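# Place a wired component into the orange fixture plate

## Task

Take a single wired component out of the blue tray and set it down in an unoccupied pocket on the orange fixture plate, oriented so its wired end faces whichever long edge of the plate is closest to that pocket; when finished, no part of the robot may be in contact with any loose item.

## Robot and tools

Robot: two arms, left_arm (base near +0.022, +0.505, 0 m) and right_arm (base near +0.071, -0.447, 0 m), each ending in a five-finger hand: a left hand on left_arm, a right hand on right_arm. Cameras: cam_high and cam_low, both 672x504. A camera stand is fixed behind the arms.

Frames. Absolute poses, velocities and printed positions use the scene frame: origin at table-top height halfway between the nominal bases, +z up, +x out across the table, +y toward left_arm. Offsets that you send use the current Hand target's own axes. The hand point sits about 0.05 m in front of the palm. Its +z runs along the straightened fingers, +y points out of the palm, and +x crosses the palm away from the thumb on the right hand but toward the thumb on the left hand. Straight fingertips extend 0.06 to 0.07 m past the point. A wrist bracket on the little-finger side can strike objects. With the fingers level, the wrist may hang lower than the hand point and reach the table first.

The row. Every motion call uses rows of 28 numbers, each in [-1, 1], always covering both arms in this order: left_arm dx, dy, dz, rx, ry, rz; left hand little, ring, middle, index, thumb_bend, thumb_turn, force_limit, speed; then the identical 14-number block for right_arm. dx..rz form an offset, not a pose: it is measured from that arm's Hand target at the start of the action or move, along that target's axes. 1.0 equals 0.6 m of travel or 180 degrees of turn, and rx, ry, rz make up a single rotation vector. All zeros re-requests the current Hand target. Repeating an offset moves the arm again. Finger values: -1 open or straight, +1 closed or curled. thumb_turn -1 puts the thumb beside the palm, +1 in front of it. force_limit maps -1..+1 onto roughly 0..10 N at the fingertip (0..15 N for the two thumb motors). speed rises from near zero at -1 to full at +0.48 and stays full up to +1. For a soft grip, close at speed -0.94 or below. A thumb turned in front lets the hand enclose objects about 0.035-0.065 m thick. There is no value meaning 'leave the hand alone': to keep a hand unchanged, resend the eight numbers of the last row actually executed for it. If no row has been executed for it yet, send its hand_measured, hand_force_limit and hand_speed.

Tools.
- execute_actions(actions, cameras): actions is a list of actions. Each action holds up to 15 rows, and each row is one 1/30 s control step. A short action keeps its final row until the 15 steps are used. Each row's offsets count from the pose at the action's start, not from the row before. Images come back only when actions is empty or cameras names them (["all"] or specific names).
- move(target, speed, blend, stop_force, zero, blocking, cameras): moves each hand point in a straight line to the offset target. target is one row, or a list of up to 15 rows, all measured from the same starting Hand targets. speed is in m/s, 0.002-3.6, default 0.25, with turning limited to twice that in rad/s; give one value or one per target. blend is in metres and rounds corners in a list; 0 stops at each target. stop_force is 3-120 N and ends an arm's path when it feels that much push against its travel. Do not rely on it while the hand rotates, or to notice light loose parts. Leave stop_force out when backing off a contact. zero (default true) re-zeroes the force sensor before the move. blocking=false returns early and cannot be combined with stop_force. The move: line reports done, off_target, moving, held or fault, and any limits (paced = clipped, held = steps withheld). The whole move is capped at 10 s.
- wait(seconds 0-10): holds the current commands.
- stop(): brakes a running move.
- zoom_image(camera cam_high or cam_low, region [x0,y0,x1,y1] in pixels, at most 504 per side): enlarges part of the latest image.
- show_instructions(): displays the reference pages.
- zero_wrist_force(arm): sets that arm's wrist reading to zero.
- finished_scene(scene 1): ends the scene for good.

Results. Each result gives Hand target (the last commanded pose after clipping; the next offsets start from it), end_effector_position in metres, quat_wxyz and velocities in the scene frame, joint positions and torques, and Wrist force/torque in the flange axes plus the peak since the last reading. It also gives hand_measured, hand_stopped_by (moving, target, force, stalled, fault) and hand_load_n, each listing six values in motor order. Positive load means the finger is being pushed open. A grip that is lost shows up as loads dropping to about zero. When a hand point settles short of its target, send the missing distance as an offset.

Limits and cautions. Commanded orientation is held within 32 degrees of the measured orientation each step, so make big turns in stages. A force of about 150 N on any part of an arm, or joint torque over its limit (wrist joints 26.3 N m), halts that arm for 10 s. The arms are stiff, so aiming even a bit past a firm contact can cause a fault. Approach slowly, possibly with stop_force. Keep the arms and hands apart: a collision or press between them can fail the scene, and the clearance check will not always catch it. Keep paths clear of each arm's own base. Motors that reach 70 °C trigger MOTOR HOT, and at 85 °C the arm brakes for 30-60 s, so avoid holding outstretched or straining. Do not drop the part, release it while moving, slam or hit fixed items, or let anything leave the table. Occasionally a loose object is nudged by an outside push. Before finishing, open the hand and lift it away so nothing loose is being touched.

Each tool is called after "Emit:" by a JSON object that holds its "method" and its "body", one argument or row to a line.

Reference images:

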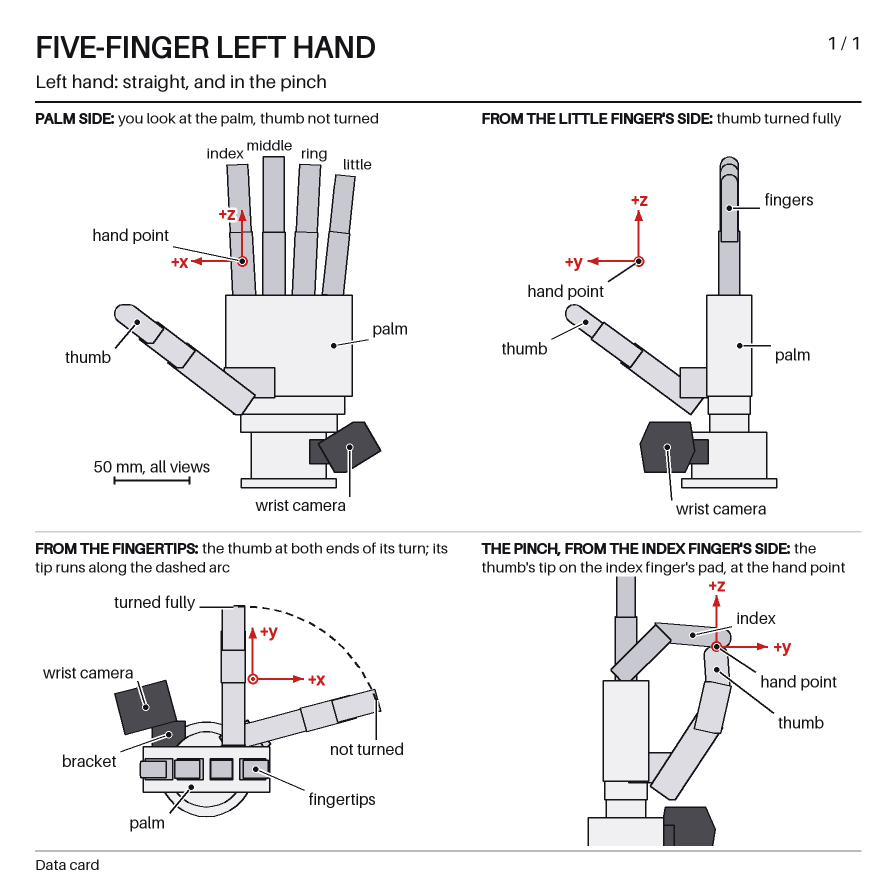

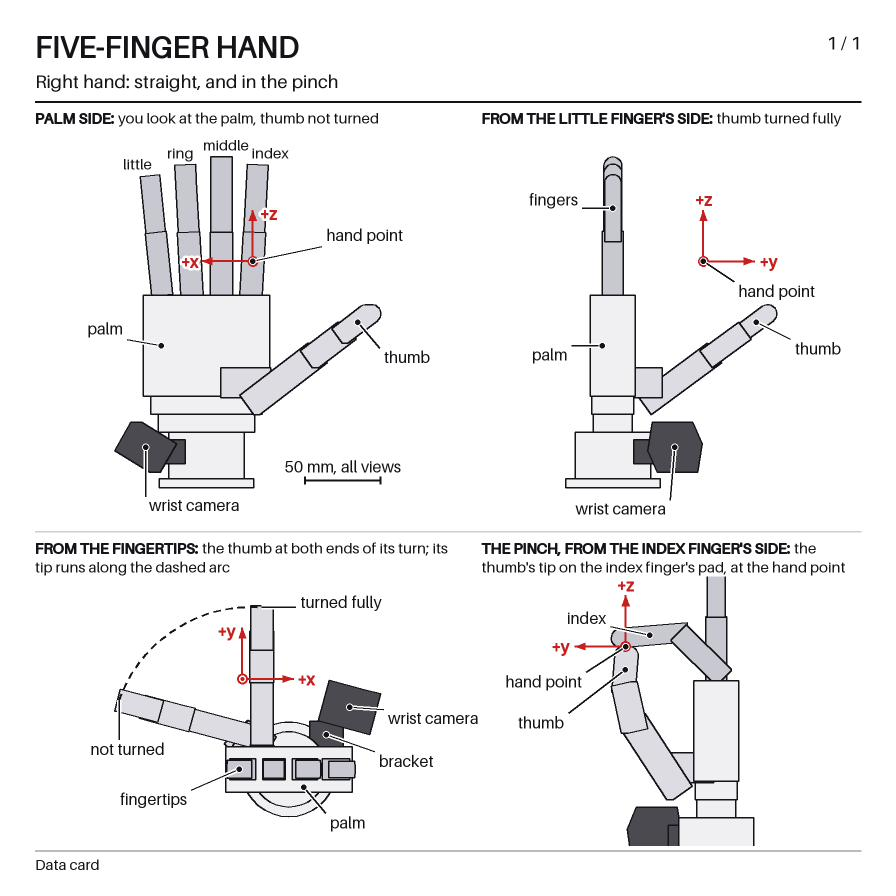

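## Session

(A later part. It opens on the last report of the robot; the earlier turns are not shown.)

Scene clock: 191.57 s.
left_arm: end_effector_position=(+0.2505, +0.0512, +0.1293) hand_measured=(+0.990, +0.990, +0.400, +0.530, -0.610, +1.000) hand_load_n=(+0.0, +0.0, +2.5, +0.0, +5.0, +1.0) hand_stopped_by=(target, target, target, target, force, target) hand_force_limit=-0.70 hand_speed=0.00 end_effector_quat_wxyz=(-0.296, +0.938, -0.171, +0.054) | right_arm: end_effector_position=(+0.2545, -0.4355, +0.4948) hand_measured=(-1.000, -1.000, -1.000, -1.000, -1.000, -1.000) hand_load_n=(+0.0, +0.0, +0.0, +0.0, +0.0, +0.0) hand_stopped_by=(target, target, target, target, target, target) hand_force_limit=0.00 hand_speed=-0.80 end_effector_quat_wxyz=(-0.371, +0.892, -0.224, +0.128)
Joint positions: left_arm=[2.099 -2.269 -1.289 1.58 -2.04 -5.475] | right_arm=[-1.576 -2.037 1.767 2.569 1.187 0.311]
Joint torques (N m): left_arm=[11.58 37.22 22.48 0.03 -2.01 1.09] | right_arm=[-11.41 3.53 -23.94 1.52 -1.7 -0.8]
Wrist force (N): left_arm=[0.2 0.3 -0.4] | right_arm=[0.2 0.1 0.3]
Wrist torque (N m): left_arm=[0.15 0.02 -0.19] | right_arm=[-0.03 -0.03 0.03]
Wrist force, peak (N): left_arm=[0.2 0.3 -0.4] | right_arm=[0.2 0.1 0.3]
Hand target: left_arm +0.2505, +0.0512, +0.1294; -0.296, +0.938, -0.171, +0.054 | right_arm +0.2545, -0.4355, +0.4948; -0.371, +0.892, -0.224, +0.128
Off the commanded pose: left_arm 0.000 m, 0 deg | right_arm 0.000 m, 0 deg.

Emit:
{"method": "move", "body": {
  "target": [0,0,0, 0,0,0, 0.99,0.99,0.4,0.53,-0.72,1,-0.7,-0.8, 0,0,0,0,0,0,-1,-1,-1,-1,-1,-1,0.0,-0.8],
  "speed": 0.02
}}

Scene clock: 192.40 s.
left_arm: end_effector_position=(+0.2505, +0.0512, +0.1293) hand_measured=(+0.990, +0.990, +0.400, +0.530, -0.720, +1.000) hand_load_n=(+0.0, +0.0, +0.0, +0.0, +0.0, +0.0) hand_stopped_by=(target, target, target, target, target, target) hand_force_limit=-0.70 hand_speed=-0.80 end_effector_quat_wxyz=(-0.296, +0.938, -0.171, +0.054) | right_arm: end_effector_position=(+0.2545, -0.4355, +0.4948) hand_measured=(-1.000, -1.000, -1.000, -1.000, -1.000, -1.000) hand_load_n=(+0.0, +0.0, +0.0, +0.0, +0.0, +0.0) hand_stopped_by=(target, target, target, target, target, target) hand_force_limit=0.00 hand_speed=-0.80 end_effector_quat_wxyz=(-0.371, +0.892, -0.224, +0.128)
Joint positions: left_arm=[2.099 -2.269 -1.289 1.58 -2.04 -5.475] | right_arm=[-1.576 -2.037 1.767 2.569 1.187 0.311]
Joint torques (N m): left_arm=[2.21 42.61 13.88 -0.06 -1.31 -0.73] | right_arm=[-11.88 3.94 -23.94 1.55 -1.64 -0.84]
Wrist force (N): left_arm=[0.0 0.1 -0.3] | right_arm=[0.2 -0.1 0.3]
Wrist torque (N m): left_arm=[0.13 0.03 -0.19] | right_arm=[-0.06 -0.05 0.03]
Wrist force, peak (N): left_arm=[-0.4 0.5 -0.3] | right_arm=[0.3 0.0 0.3]
Hand target: left_arm +0.2505, +0.0512, +0.1294; -0.296, +0.938, -0.171, +0.054 | right_arm +0.2545, -0.4355, +0.4948; -0.371, +0.892, -0.224, +0.128
Off the commanded pose: left_arm 0.000 m, 0 deg | right_arm 0.000 m, 0 deg.
move: done

Released. Now open the thumb further, then lift straight up and look.

Emit:
{"method": "move", "body": {
  "target": [0,0,0, 0,0,0, 0.99,0.99,0.4,0.53,-1,1,-0.7,-0.6, 0,0,0,0,0,0,-1,-1,-1,-1,-1,-1,0.0,-0.8],
  "speed": 0.02
}}

Emit:
{"method": "move", "body": {
  "target": [0,-0.0669,-0.0956, 0,0,0, 0.99,0.99,0.4,0.53,-1,1,-0.7,-0.6, 0,0,0,0,0,0,-1,-1,-1,-1,-1,-1,0.0,-0.8],
  "speed": 0.06
}}

Scene clock: 193.30 s.
left_arm: end_effector_position=(+0.2505, +0.0512, +0.1294) hand_measured=(+0.990, +0.990, +0.400, +0.530, -1.000, +1.000) hand_load_n=(+0.0, +0.0, +0.0, +0.5, +0.0, +0.0) hand_stopped_by=(target, target, target, target, target, target) hand_force_limit=-0.70 hand_speed=-0.60 end_effector_quat_wxyz=(-0.296, +0.938, -0.171, +0.054) | right_arm: end_effector_position=(+0.2545, -0.4355, +0.4948) hand_measured=(-1.000, -1.000, -1.000, -1.000, -1.000, -1.000) hand_load_n=(+0.0, +0.0, +0.0, +0.0, +0.0, +0.0) hand_stopped_by=(target, target, target, target, target, target) hand_force_limit=0.00 hand_speed=-0.80 end_effector_quat_wxyz=(-0.371, +0.892, -0.224, +0.128)
Joint positions: left_arm=[2.099 -2.269 -1.289 1.58 -2.04 -5.475] | right_arm=[-1.576 -2.037 1.767 2.569 1.187 0.311]
Joint torques (N m): left_arm=[-7.52 45.93 12.58 -0.19 -0.38 -0.86] | right_arm=[-11.35 3.85 -24.04 1.56 -1.68 -0.89]
Wrist force (N): left_arm=[-0.1 0.1 -0.1] | right_arm=[0.1 0.1 0.2]
Wrist torque (N m): left_arm=[0.12 0.07 -0.19] | right_arm=[-0.01 -0.03 0.03]
Wrist force, peak (N): left_arm=[-0.4 0.2 -0.5] | right_arm=[0.2 0.0 0.4]
Hand target: left_arm +0.2505, +0.0512, +0.1294; -0.296, +0.938, -0.171, +0.054 | right_arm +0.2545, -0.4355, +0.4948; -0.371, +0.892, -0.224, +0.128
Off the commanded pose: left_arm 0.000 m, 0 deg | right_arm 0.000 m, 0 deg.
move: done

Scene clock: 194.80 s.
left_arm: end_effector_position=(+0.2505, +0.0512, +0.1994) hand_measured=(+0.990, +0.990, +0.400, +0.530, -1.000, +1.000) hand_load_n=(+0.0, +0.0, +0.0, +0.0, +0.0, +0.0) hand_stopped_by=(target, target, target, target, target, target) hand_force_limit=-0.70 hand_speed=-0.60 end_effector_quat_wxyz=(-0.296, +0.938, -0.171, +0.054) | right_arm: end_effector_position=(+0.2545, -0.4355, +0.4948) hand_measured=(-1.000, -1.000, -1.000, -1.000, -1.000, -1.000) hand_load_n=(+0.0, +0.0, +0.0, +0.0, +0.0, +0.0) hand_stopped_by=(target, target, target, target, target, target) hand_force_limit=0.00 hand_speed=-0.80 end_effector_quat_wxyz=(-0.371, +0.892, -0.224, +0.128)
Joint positions: left_arm=[2.099 -2.21 -1.2 1.432 -2.04 -5.475] | right_arm=[-1.576 -2.037 1.767 2.569 1.187 0.311]
Joint torques (N m): left_arm=[-14.03 35.5 11.37 0.3 0.88 -0.95] | right_arm=[-11.55 4.12 -24.64 1.54 -1.63 -0.78]
Wrist force (N): left_arm=[0.0 0.4 -0.1] | right_arm=[0.1 -0.1 0.2]
Wrist torque (N m): left_arm=[0.14 0.04 -0.19] | right_arm=[-0.05 -0.04 0.03]
Wrist force, peak (N): left_arm=[0.1 0.3 -0.8] | right_arm=[0.5 0.1 0.3]
Hand target: left_arm +0.2505, +0.0512, +0.1994; -0.296, +0.938, -0.171, +0.054 | right_arm +0.2545, -0.4355, +0.4948; -0.371, +0.892, -0.224, +0.128
Off the commanded pose: left_arm 0.000 m, 0 deg | right_arm 0.000 m, 0 deg.
move: done

Emit:
{"method": "move", "body": {
  "target": [-0.187,0.010,-0.1088, 0,0,0, 0.99,0.99,0.4,0.53,-1,1,-0.7,-0.6, 0,0,0,0,0,0,-1,-1,-1,-1,-1,-1,0.0,-0.8],
  "speed": 0.2,
  "cameras": ["cam_high"]
}}

Emit:
{"method": "zoom_image", "body": {
  "camera": "cam_high",
  "region": [280, 325, 380, 400]
}}

Scene clock: 196.07 s.
left_arm: end_effector_position=(+0.1305, +0.0511, +0.2494) hand_measured=(+0.990, +0.990, +0.400, +0.530, -1.000, +1.000) hand_load_n=(+0.0, +0.0, +0.0, +0.0, +0.0, +0.0) hand_stopped_by=(target, target, target, target, target, target) hand_force_limit=-0.70 hand_speed=-0.60 end_effector_quat_wxyz=(-0.296, +0.938, -0.171, +0.054) | right_arm: end_effector_position=(+0.2545, -0.4355, +0.4948) hand_measured=(-1.000, -1.000, -1.000, -1.000, -1.000, -1.000) hand_load_n=(+0.0, +0.0, +0.0, +0.0, +0.0, +0.0) hand_stopped_by=(target, target, target, target, target, target) hand_force_limit=0.00 hand_speed=-0.80 end_effector_quat_wxyz=(-0.371, +0.892, -0.224, +0.128)
Joint positions: left_arm=[1.893 -2.117 -1.239 1.295 -1.95 -5.678] | right_arm=[-1.576 -2.037 1.767 2.569 1.187 0.311]
Joint torques (N m): left_arm=[7.24 35.35 16.8 -0.53 -1.69 0.08] | right_arm=[-11.98 3.75 -23.93 1.6 -1.66 -0.84]
Wrist force (N): left_arm=[0.1 0.6 -0.3] | right_arm=[0.2 0.0 0.2]
Wrist torque (N m): left_arm=[0.15 0.02 -0.19] | right_arm=[-0.04 -0.05 0.03]
Wrist force, peak (N): left_arm=[-1.4 0.6 -1.3] | right_arm=[0.4 -0.1 0.4]
Hand target: left_arm +0.1305, +0.0512, +0.2494; -0.296, +0.938, -0.171, +0.054 | right_arm +0.2545, -0.4355, +0.4948; -0.371, +0.892, -0.224, +0.128
Off the commanded pose: left_arm 0.000 m, 0 deg | right_arm 0.000 m, 0 deg.
move: done
Images, in order (width x height): cam_high 672x504.

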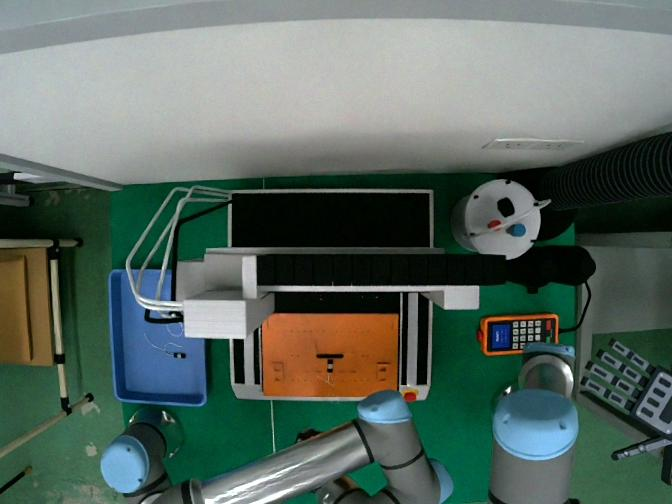

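Scaled by 5.040 from the camera's 672x504 image, which has a finer 960x720 frame.

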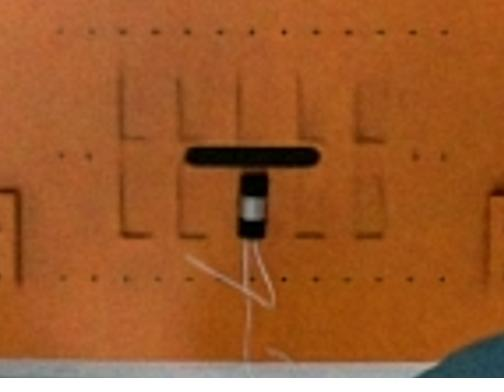

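Emit:
{"method": "zoom_image", "body": {
  "camera": "cam_high",
  "region": [310, 345, 350, 385]
}}

Emit:
{"method": "zoom_image", "body": {
  "camera": "cam_low",
  "region": [200, 170, 360, 300]
}}

Scaled by 12.600 from the camera's 672x504 image, which has a finer 960x720 frame.

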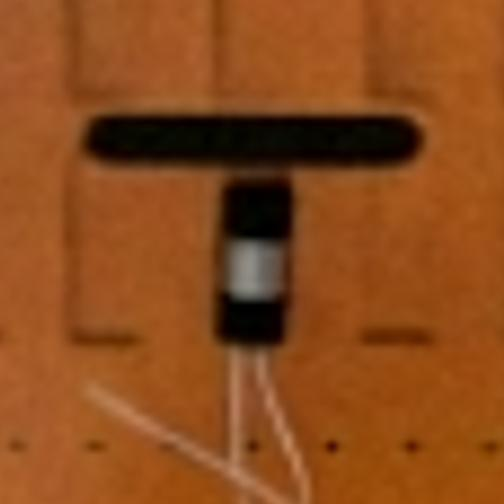

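This scene's latest camera images include none from cam_low. They are from: cam_high. cam_low's image comes with the result of a call that names it in "cameras".

Emit:
{"method": "zoom_image", "body": {
  "camera": "cam_high",
  "region": [335, 340, 365, 380]
}}

Emit:
{"method": "zoom_image", "body": {
  "camera": "cam_high",
  "region": [300, 335, 330, 378]
}}

Emit:
{"method": "zoom_image", "body": {
  "camera": "cam_high",
  "region": [320, 355, 342, 377]
}}

Scaled by 12.600 from the camera's 672x504 image, which has a finer 960x720 frame.

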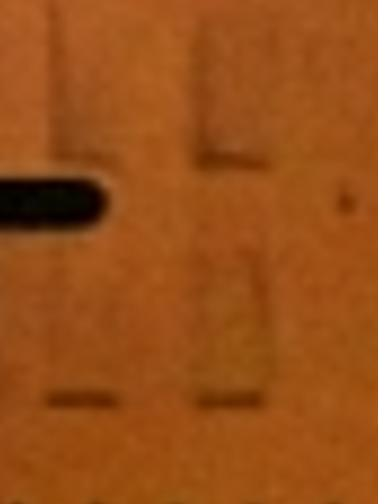

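Scaled by 11.721 from the camera's 672x504 image, which has a finer 960x720 frame.

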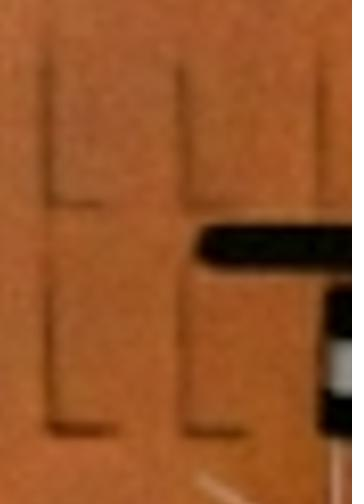

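Scaled by 22.909 from the camera's 672x504 image, which has a finer 960x720 frame.

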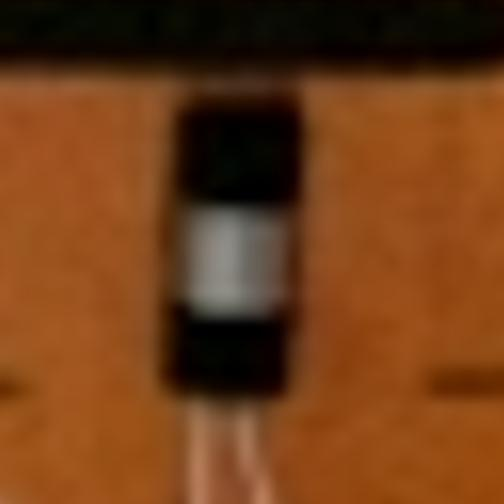

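Emit:
{"method": "zoom_image", "body": {
  "camera": "cam_high",
  "region": [168, 344, 190, 366]
}}

Scaled by 22.909 from the camera's 672x504 image, which has a finer 960x720 frame.

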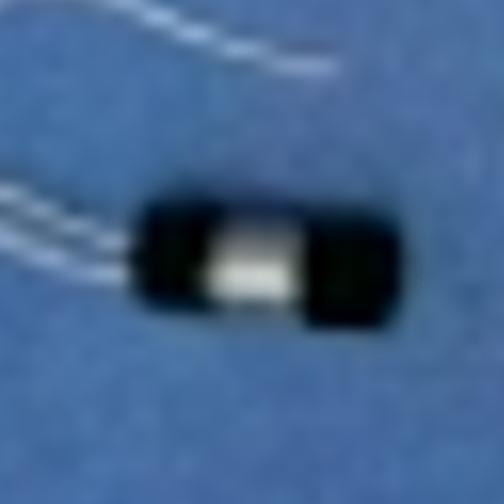

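Emit:
{"method": "wait", "body": {
  "seconds": 0,
  "cameras": ["cam_low"]
}}

Emit:
{"method": "zoom_image", "body": {
  "camera": "cam_low",
  "region": [240, 210, 310, 270]
}}

Scene clock: 197.33 s.
left_arm: end_effector_position=(+0.1305, +0.0512, +0.2493) hand_measured=(+0.990, +0.990, +0.400, +0.530, -1.000, +1.000) hand_load_n=(+0.0, +0.0, +0.0, +0.0, +0.0, +0.0) hand_stopped_by=(target, target, target, target, target, target) hand_force_limit=-0.70 hand_speed=-0.60 end_effector_quat_wxyz=(-0.296, +0.938, -0.171, +0.054) | right_arm: end_effector_position=(+0.2545, -0.4355, +0.4948) hand_measured=(-1.000, -1.000, -1.000, -1.000, -1.000, -1.000) hand_load_n=(+0.0, +0.0, +0.0, +0.0, +0.0, +0.0) hand_stopped_by=(target, target, target, target, target, target) hand_force_limit=0.00 hand_speed=-0.80 end_effector_quat_wxyz=(-0.371, +0.892, -0.224, +0.128)
Joint positions: left_arm=[1.893 -2.117 -1.239 1.295 -1.95 -5.678] | right_arm=[-1.576 -2.037 1.767 2.569 1.187 0.311]
Joint torques (N m): left_arm=[11.58 34.54 11.65 -4.74 0.99 -1.17] | right_arm=[-11.44 3.74 -24.25 1.51 -1.63 -1]
Wrist force (N): left_arm=[0.4 0.6 -0.3] | right_arm=[0.2 0.0 0.4]
Wrist torque (N m): left_arm=[0.15 -0.01 -0.17] | right_arm=[-0.05 -0.05 0.03]
Wrist force, peak (N): left_arm=[0.2 0.7 -0.6] | right_arm=[0.3 0.0 0.4]
Hand target: left_arm +0.1305, +0.0512, +0.2494; -0.296, +0.938, -0.171, +0.054 | right_arm +0.2545, -0.4355, +0.4948; -0.371, +0.892, -0.224, +0.128
Off the commanded pose: left_arm 0.000 m, 0 deg | right_arm 0.000 m, 0 deg.
Images, in order (width x height): cam_low 672x504.

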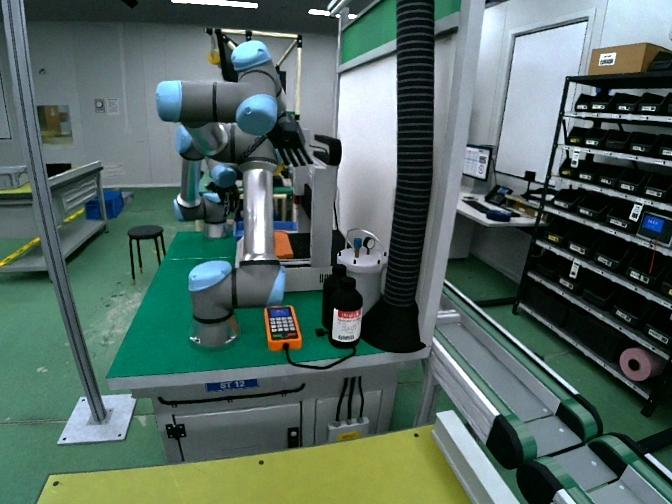

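Scaled by 7.200 from the camera's 672x504 image, which has a finer 960x720 frame.

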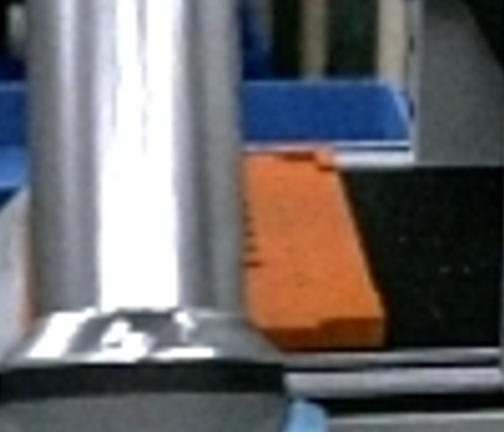

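Emit:
{"method": "move", "body": {
  "target": [0.1940,0.0331,0.1384, 0,0,0, 0.99,0.99,0.4,0.53,-1,1,-0.7,-0.6, 0,0,0,0,0,0,-1,-1,-1,-1,-1,-1,0.0,-0.8],
  "speed": 0.15
}}

Emit:
{"method": "move", "body": {
  "target": [0,0.0401,0.0573, 0,0,0, 0.99,0.99,0.4,0.53,-1,1,-0.7,-0.6, 0,0,0,0,0,0,-1,-1,-1,-1,-1,-1,0.0,-0.8],
  "speed": 0.012,
  "stop_force": 3
}}

Scene clock: 199.27 s.
left_arm: end_effector_position=(+0.2506, +0.0394, +0.1700) hand_measured=(+0.990, +0.990, +0.400, +0.530, -1.000, +1.000) hand_load_n=(+0.0, +0.0, +0.0, +0.0, +0.0, +0.0) hand_stopped_by=(target, target, target, target, target, target) hand_force_limit=-0.70 hand_speed=-0.60 end_effector_quat_wxyz=(-0.296, +0.938, -0.171, +0.054) | right_arm: end_effector_position=(+0.2545, -0.4355, +0.4948) hand_measured=(-1.000, -1.000, -1.000, -1.000, -1.000, -1.000) hand_load_n=(+0.0, +0.0, +0.0, +0.0, +0.0, +0.0) hand_stopped_by=(target, target, target, target, target, target) hand_force_limit=0.00 hand_speed=-0.80 end_effector_quat_wxyz=(-0.371, +0.892, -0.224, +0.128)
Joint positions: left_arm=[2.088 -2.26 -1.195 1.472 -2.035 -5.487] | right_arm=[-1.576 -2.037 1.767 2.569 1.187 0.311]
Joint torques (N m): left_arm=[-13.48 48.74 11.39 -4.88 0.98 -1.9] | right_arm=[-11.12 3.9 -24.09 1.59 -1.64 -0.94]
Wrist force (N): left_arm=[-0.1 0.1 -0.6] | right_arm=[0.2 -0.2 0.1]
Wrist torque (N m): left_arm=[0.14 0.03 -0.03] | right_arm=[-0.05 -0.03 0.03]
Wrist force, peak (N): left_arm=[-1.0 0.3 -1.3] | right_arm=[0.4 0.2 0.5]
Hand target: left_arm +0.2505, +0.0394, +0.1700; -0.296, +0.938, -0.171, +0.054 | right_arm +0.2545, -0.4355, +0.4948; -0.371, +0.892, -0.224, +0.128
Off the commanded pose: left_arm 0.000 m, 0 deg | right_arm 0.000 m, 0 deg.
move: done

Scene clock: 203.10 s.
left_arm: end_effector_position=(+0.2505, +0.0394, +0.1356) hand_measured=(+0.990, +0.990, +0.400, +0.530, -1.000, +1.000) hand_load_n=(+0.0, +0.0, -3.5, +0.0, -0.5, +0.0) hand_stopped_by=(target, target, target, target, target, target) hand_force_limit=-0.70 hand_speed=-0.60 end_effector_quat_wxyz=(-0.296, +0.938, -0.171, +0.054) | right_arm: end_effector_position=(+0.2545, -0.4355, +0.4948) hand_measured=(-1.000, -1.000, -1.000, -1.000, -1.000, -1.000) hand_load_n=(+0.0, +0.0, +0.0, +0.0, +0.0, +0.0) hand_stopped_by=(target, target, target, target, target, target) hand_force_limit=0.00 hand_speed=-0.80 end_effector_quat_wxyz=(-0.371, +0.892, -0.224, +0.128)
Joint positions: left_arm=[2.088 -2.289 -1.237 1.544 -2.035 -5.487] | right_arm=[-1.576 -2.037 1.767 2.569 1.187 0.311]
Joint torques (N m): left_arm=[-9.03 47.85 24.14 -4.34 0.06 0.95] | right_arm=[-10.96 4.12 -23.93 1.65 -1.62 -0.96]
Wrist force (N): left_arm=[-0.2 -1.8 -3.5] | right_arm=[0.1 -0.1 0.2]
Wrist torque (N m): left_arm=[0.08 -0.04 0.01] | right_arm=[-0.04 -0.03 0.02]
Wrist force, peak (N): left_arm=[-0.4 -2.8 -4.9] | right_arm=[0.3 0.0 0.4]
Hand target: left_arm +0.2505, +0.0394, +0.1356; -0.296, +0.938, -0.171, +0.054 (not the last commanded pose) | right_arm +0.2545, -0.4355, +0.4948; -0.371, +0.892, -0.224, +0.128
Off the commanded pose: left_arm 0.008 m, 0 deg | right_arm 0.000 m, 0 deg.
move: contact (left_arm)

Emit:
{"method": "move", "body": {
  "target": [0,0.0057,0.0082, 0,0,0, 0.99,0.99,0.4,0.53,-1,1,-0.7,-0.6, 0,0,0,0,0,0,-1,-1,-1,-1,-1,-1,0.0,-0.8],
  "speed": 0.006,
  "stop_force": 5
}}

Scene clock: 204.50 s.
left_arm: end_effector_position=(+0.2505, +0.0394, +0.1347) hand_measured=(+0.990, +0.990, +0.400, +0.530, -1.000, +1.000) hand_load_n=(+0.0, +0.0, -8.5, +0.0, +0.0, +0.0) hand_stopped_by=(target, target, target, target, target, target) hand_force_limit=-0.70 hand_speed=-0.60 end_effector_quat_wxyz=(-0.296, +0.938, -0.171, +0.054) | right_arm: end_effector_position=(+0.2545, -0.4355, +0.4948) hand_measured=(-1.000, -1.000, -1.000, -1.000, -1.000, -1.000) hand_load_n=(+0.0, +0.0, +0.0, +0.0, +0.0, +0.0) hand_stopped_by=(target, target, target, target, target, target) hand_force_limit=0.00 hand_speed=-0.80 end_effector_quat_wxyz=(-0.371, +0.892, -0.224, +0.128)
Joint positions: left_arm=[2.088 -2.29 -1.238 1.545 -2.035 -5.487] | right_arm=[-1.576 -2.037 1.767 2.569 1.187 0.311]
Joint torques (N m): left_arm=[-9.05 45.24 22.5 -3.71 0.08 0.76] | right_arm=[-11.99 3.93 -24.16 1.63 -1.65 -1.08]
Wrist force (N): left_arm=[-0.3 -4.1 -7.1] | right_arm=[0.1 0.0 0.4]
Wrist torque (N m): left_arm=[0.03 -0.11 0.07] | right_arm=[-0.05 -0.03 0.02]
Wrist force, peak (N): left_arm=[-0.5 -5.4 -8.4] | right_arm=[0.4 0.0 0.5]
Hand target: left_arm +0.2505, +0.0394, +0.1347; -0.296, +0.938, -0.171, +0.054 (not the last commanded pose) | right_arm +0.2545, -0.4355, +0.4948; -0.371, +0.892, -0.224, +0.128
Off the commanded pose: left_arm 0.005 m, 0 deg | right_arm 0.000 m, 0 deg.
move: contact (left_arm)

Emit:
{"method": "move", "body": {
  "target": [0,-0.0478,-0.0683, 0,0,0, 0.99,0.99,0.4,0.53,-1,1,-0.7,-0.6, 0,0,0,0,0,0,-1,-1,-1,-1,-1,-1,0.0,-0.8],
  "speed": 0.06
}}

Emit:
{"method": "move", "body": {
  "target": [-0.187,0.010,-0.1088, 0,0,0, 0.99,0.99,0.4,0.53,-1,1,-0.7,-0.6, 0,0,0,0,0,0,-1,-1,-1,-1,-1,-1,0.0,-0.8],
  "speed": 0.2,
  "cameras": ["cam_high"]
}}

Emit:
{"method": "zoom_image", "body": {
  "camera": "cam_high",
  "region": [310, 345, 350, 385]
}}

Emit:
{"method": "zoom_image", "body": {
  "camera": "cam_high",
  "region": [320, 355, 342, 377]
}}

Scene clock: 206.50 s.
left_arm: end_effector_position=(+0.2505, +0.0394, +0.1848) hand_measured=(+0.990, +0.990, +0.400, +0.530, -1.000, +1.000) hand_load_n=(+0.0, +0.5, +0.0, +0.0, +0.0, +0.0) hand_stopped_by=(target, target, target, target, target, target) hand_force_limit=-0.70 hand_speed=-0.60 end_effector_quat_wxyz=(-0.296, +0.938, -0.171, +0.054) end_effector_velocity=(+0.000, -0.001, -0.002) end_effector_angular_velocity=(-0.002, -0.001, -0.001) | right_arm: end_effector_position=(+0.2545, -0.4355, +0.4948) hand_measured=(-1.000, -1.000, -1.000, -1.000, -1.000, -1.000) hand_load_n=(+0.0, +0.0, +0.0, +0.0, +0.0, +0.0) hand_stopped_by=(target, target, target, target, target, target) hand_force_limit=0.00 hand_speed=-0.80 end_effector_quat_wxyz=(-0.371, +0.892, -0.224, +0.128)
Joint positions: left_arm=[2.088 -2.249 -1.175 1.441 -2.035 -5.487] | right_arm=[-1.576 -2.037 1.767 2.569 1.187 0.311]
Joint velocities: left_arm=[-0.001 -0.001 -0.002 0.006 0 0] | right_arm=[within noise]
Joint torques (N m): left_arm=[-14.34 37.02 13.03 0.4 0.23 -0.71] | right_arm=[-11.71 3.67 -24.49 1.63 -1.63 -1.11]
Wrist force (N): left_arm=[0.0 0.4 -0.2] | right_arm=[0.2 0.0 0.2]
Wrist torque (N m): left_arm=[0.16 0.04 -0.04] | right_arm=[-0.03 -0.04 0.03]
Wrist force, peak (N): left_arm=[-0.4 -4.5 -7.5] | right_arm=[0.3 0.1 0.5]
Hand target: left_arm +0.2505, +0.0394, +0.1847; -0.296, +0.938, -0.171, +0.054 | right_arm +0.2545, -0.4355, +0.4948; -0.371, +0.892, -0.224, +0.128
Off the commanded pose: left_arm 0.000 m, 0 deg | right_arm 0.000 m, 0 deg.
move: done

Scene clock: 207.60 s.
left_arm: end_effector_position=(+0.1306, +0.0394, +0.2347) hand_measured=(+0.990, +0.990, +0.400, +0.530, -1.000, +1.000) hand_load_n=(+0.0, +0.0, +0.0, +0.0, +0.0, +0.0) hand_stopped_by=(target, target, target, target, target, target) hand_force_limit=-0.70 hand_speed=-0.60 end_effector_quat_wxyz=(-0.296, +0.938, -0.171, +0.054) | right_arm: end_effector_position=(+0.2545, -0.4355, +0.4948) hand_measured=(-1.000, -1.000, -1.000, -1.000, -1.000, -1.000) hand_load_n=(+0.0, +0.0, +0.0, -0.5, -0.5, +0.0) hand_stopped_by=(target, target, target, target, target, target) hand_force_limit=0.00 hand_speed=-0.80 end_effector_quat_wxyz=(-0.371, +0.892, -0.224, +0.128)
Joint positions: left_arm=[1.886 -2.155 -1.219 1.309 -1.947 -5.685] | right_arm=[-1.576 -2.037 1.767 2.569 1.187 0.311]
Joint torques (N m): left_arm=[7.26 36.45 18.78 -0.44 -1.65 0.38] | right_arm=[-11.59 3.93 -23.71 1.77 -1.62 -1.01]
Wrist force (N): left_arm=[0.3 0.6 -0.6] | right_arm=[0.1 -0.1 0.1]
Wrist torque (N m): left_arm=[0.17 -0.01 -0.18] | right_arm=[-0.05 -0.02 0.02]
Wrist force, peak (N): left_arm=[1.7 0.0 0.8] | right_arm=[0.3 -0.2 0.4]
Hand target: left_arm +0.1306, +0.0394, +0.2347; -0.296, +0.938, -0.171, +0.054 | right_arm +0.2545, -0.4355, +0.4948; -0.371, +0.892, -0.224, +0.128
Off the commanded pose: left_arm 0.000 m, 0 deg | right_arm 0.000 m, 0 deg.
move: done
Images, in order (width x height): cam_high 672x504.

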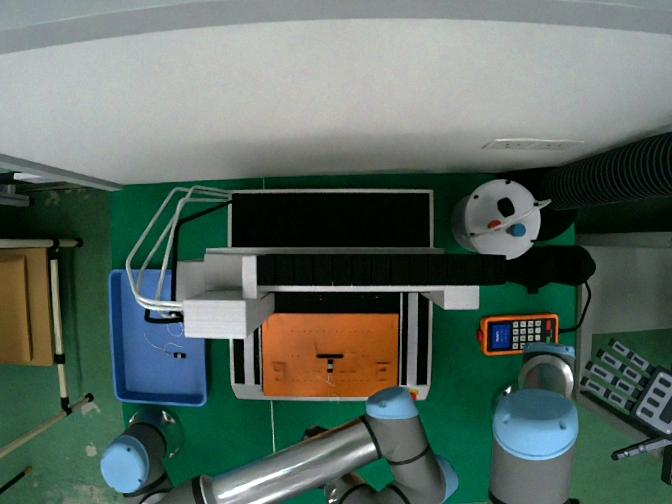

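Scaled by 12.600 from the camera's 672x504 image, which has a finer 960x720 frame.

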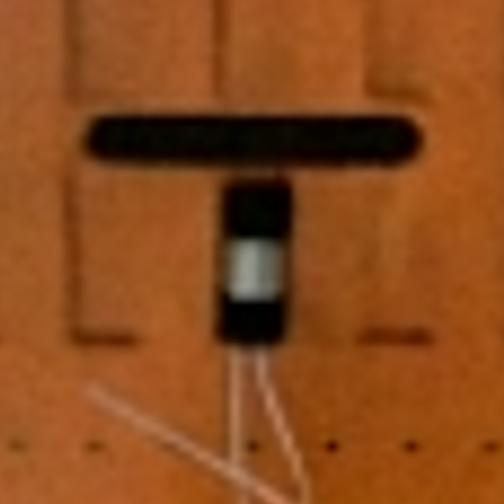

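Scaled by 22.909 from the camera's 672x504 image, which has a finer 960x720 frame.

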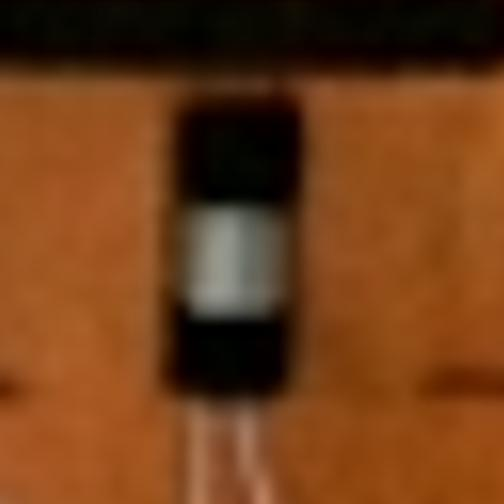

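Emit:
{"method": "finished_scene", "body": {

}}

The scene is finished: the task was done.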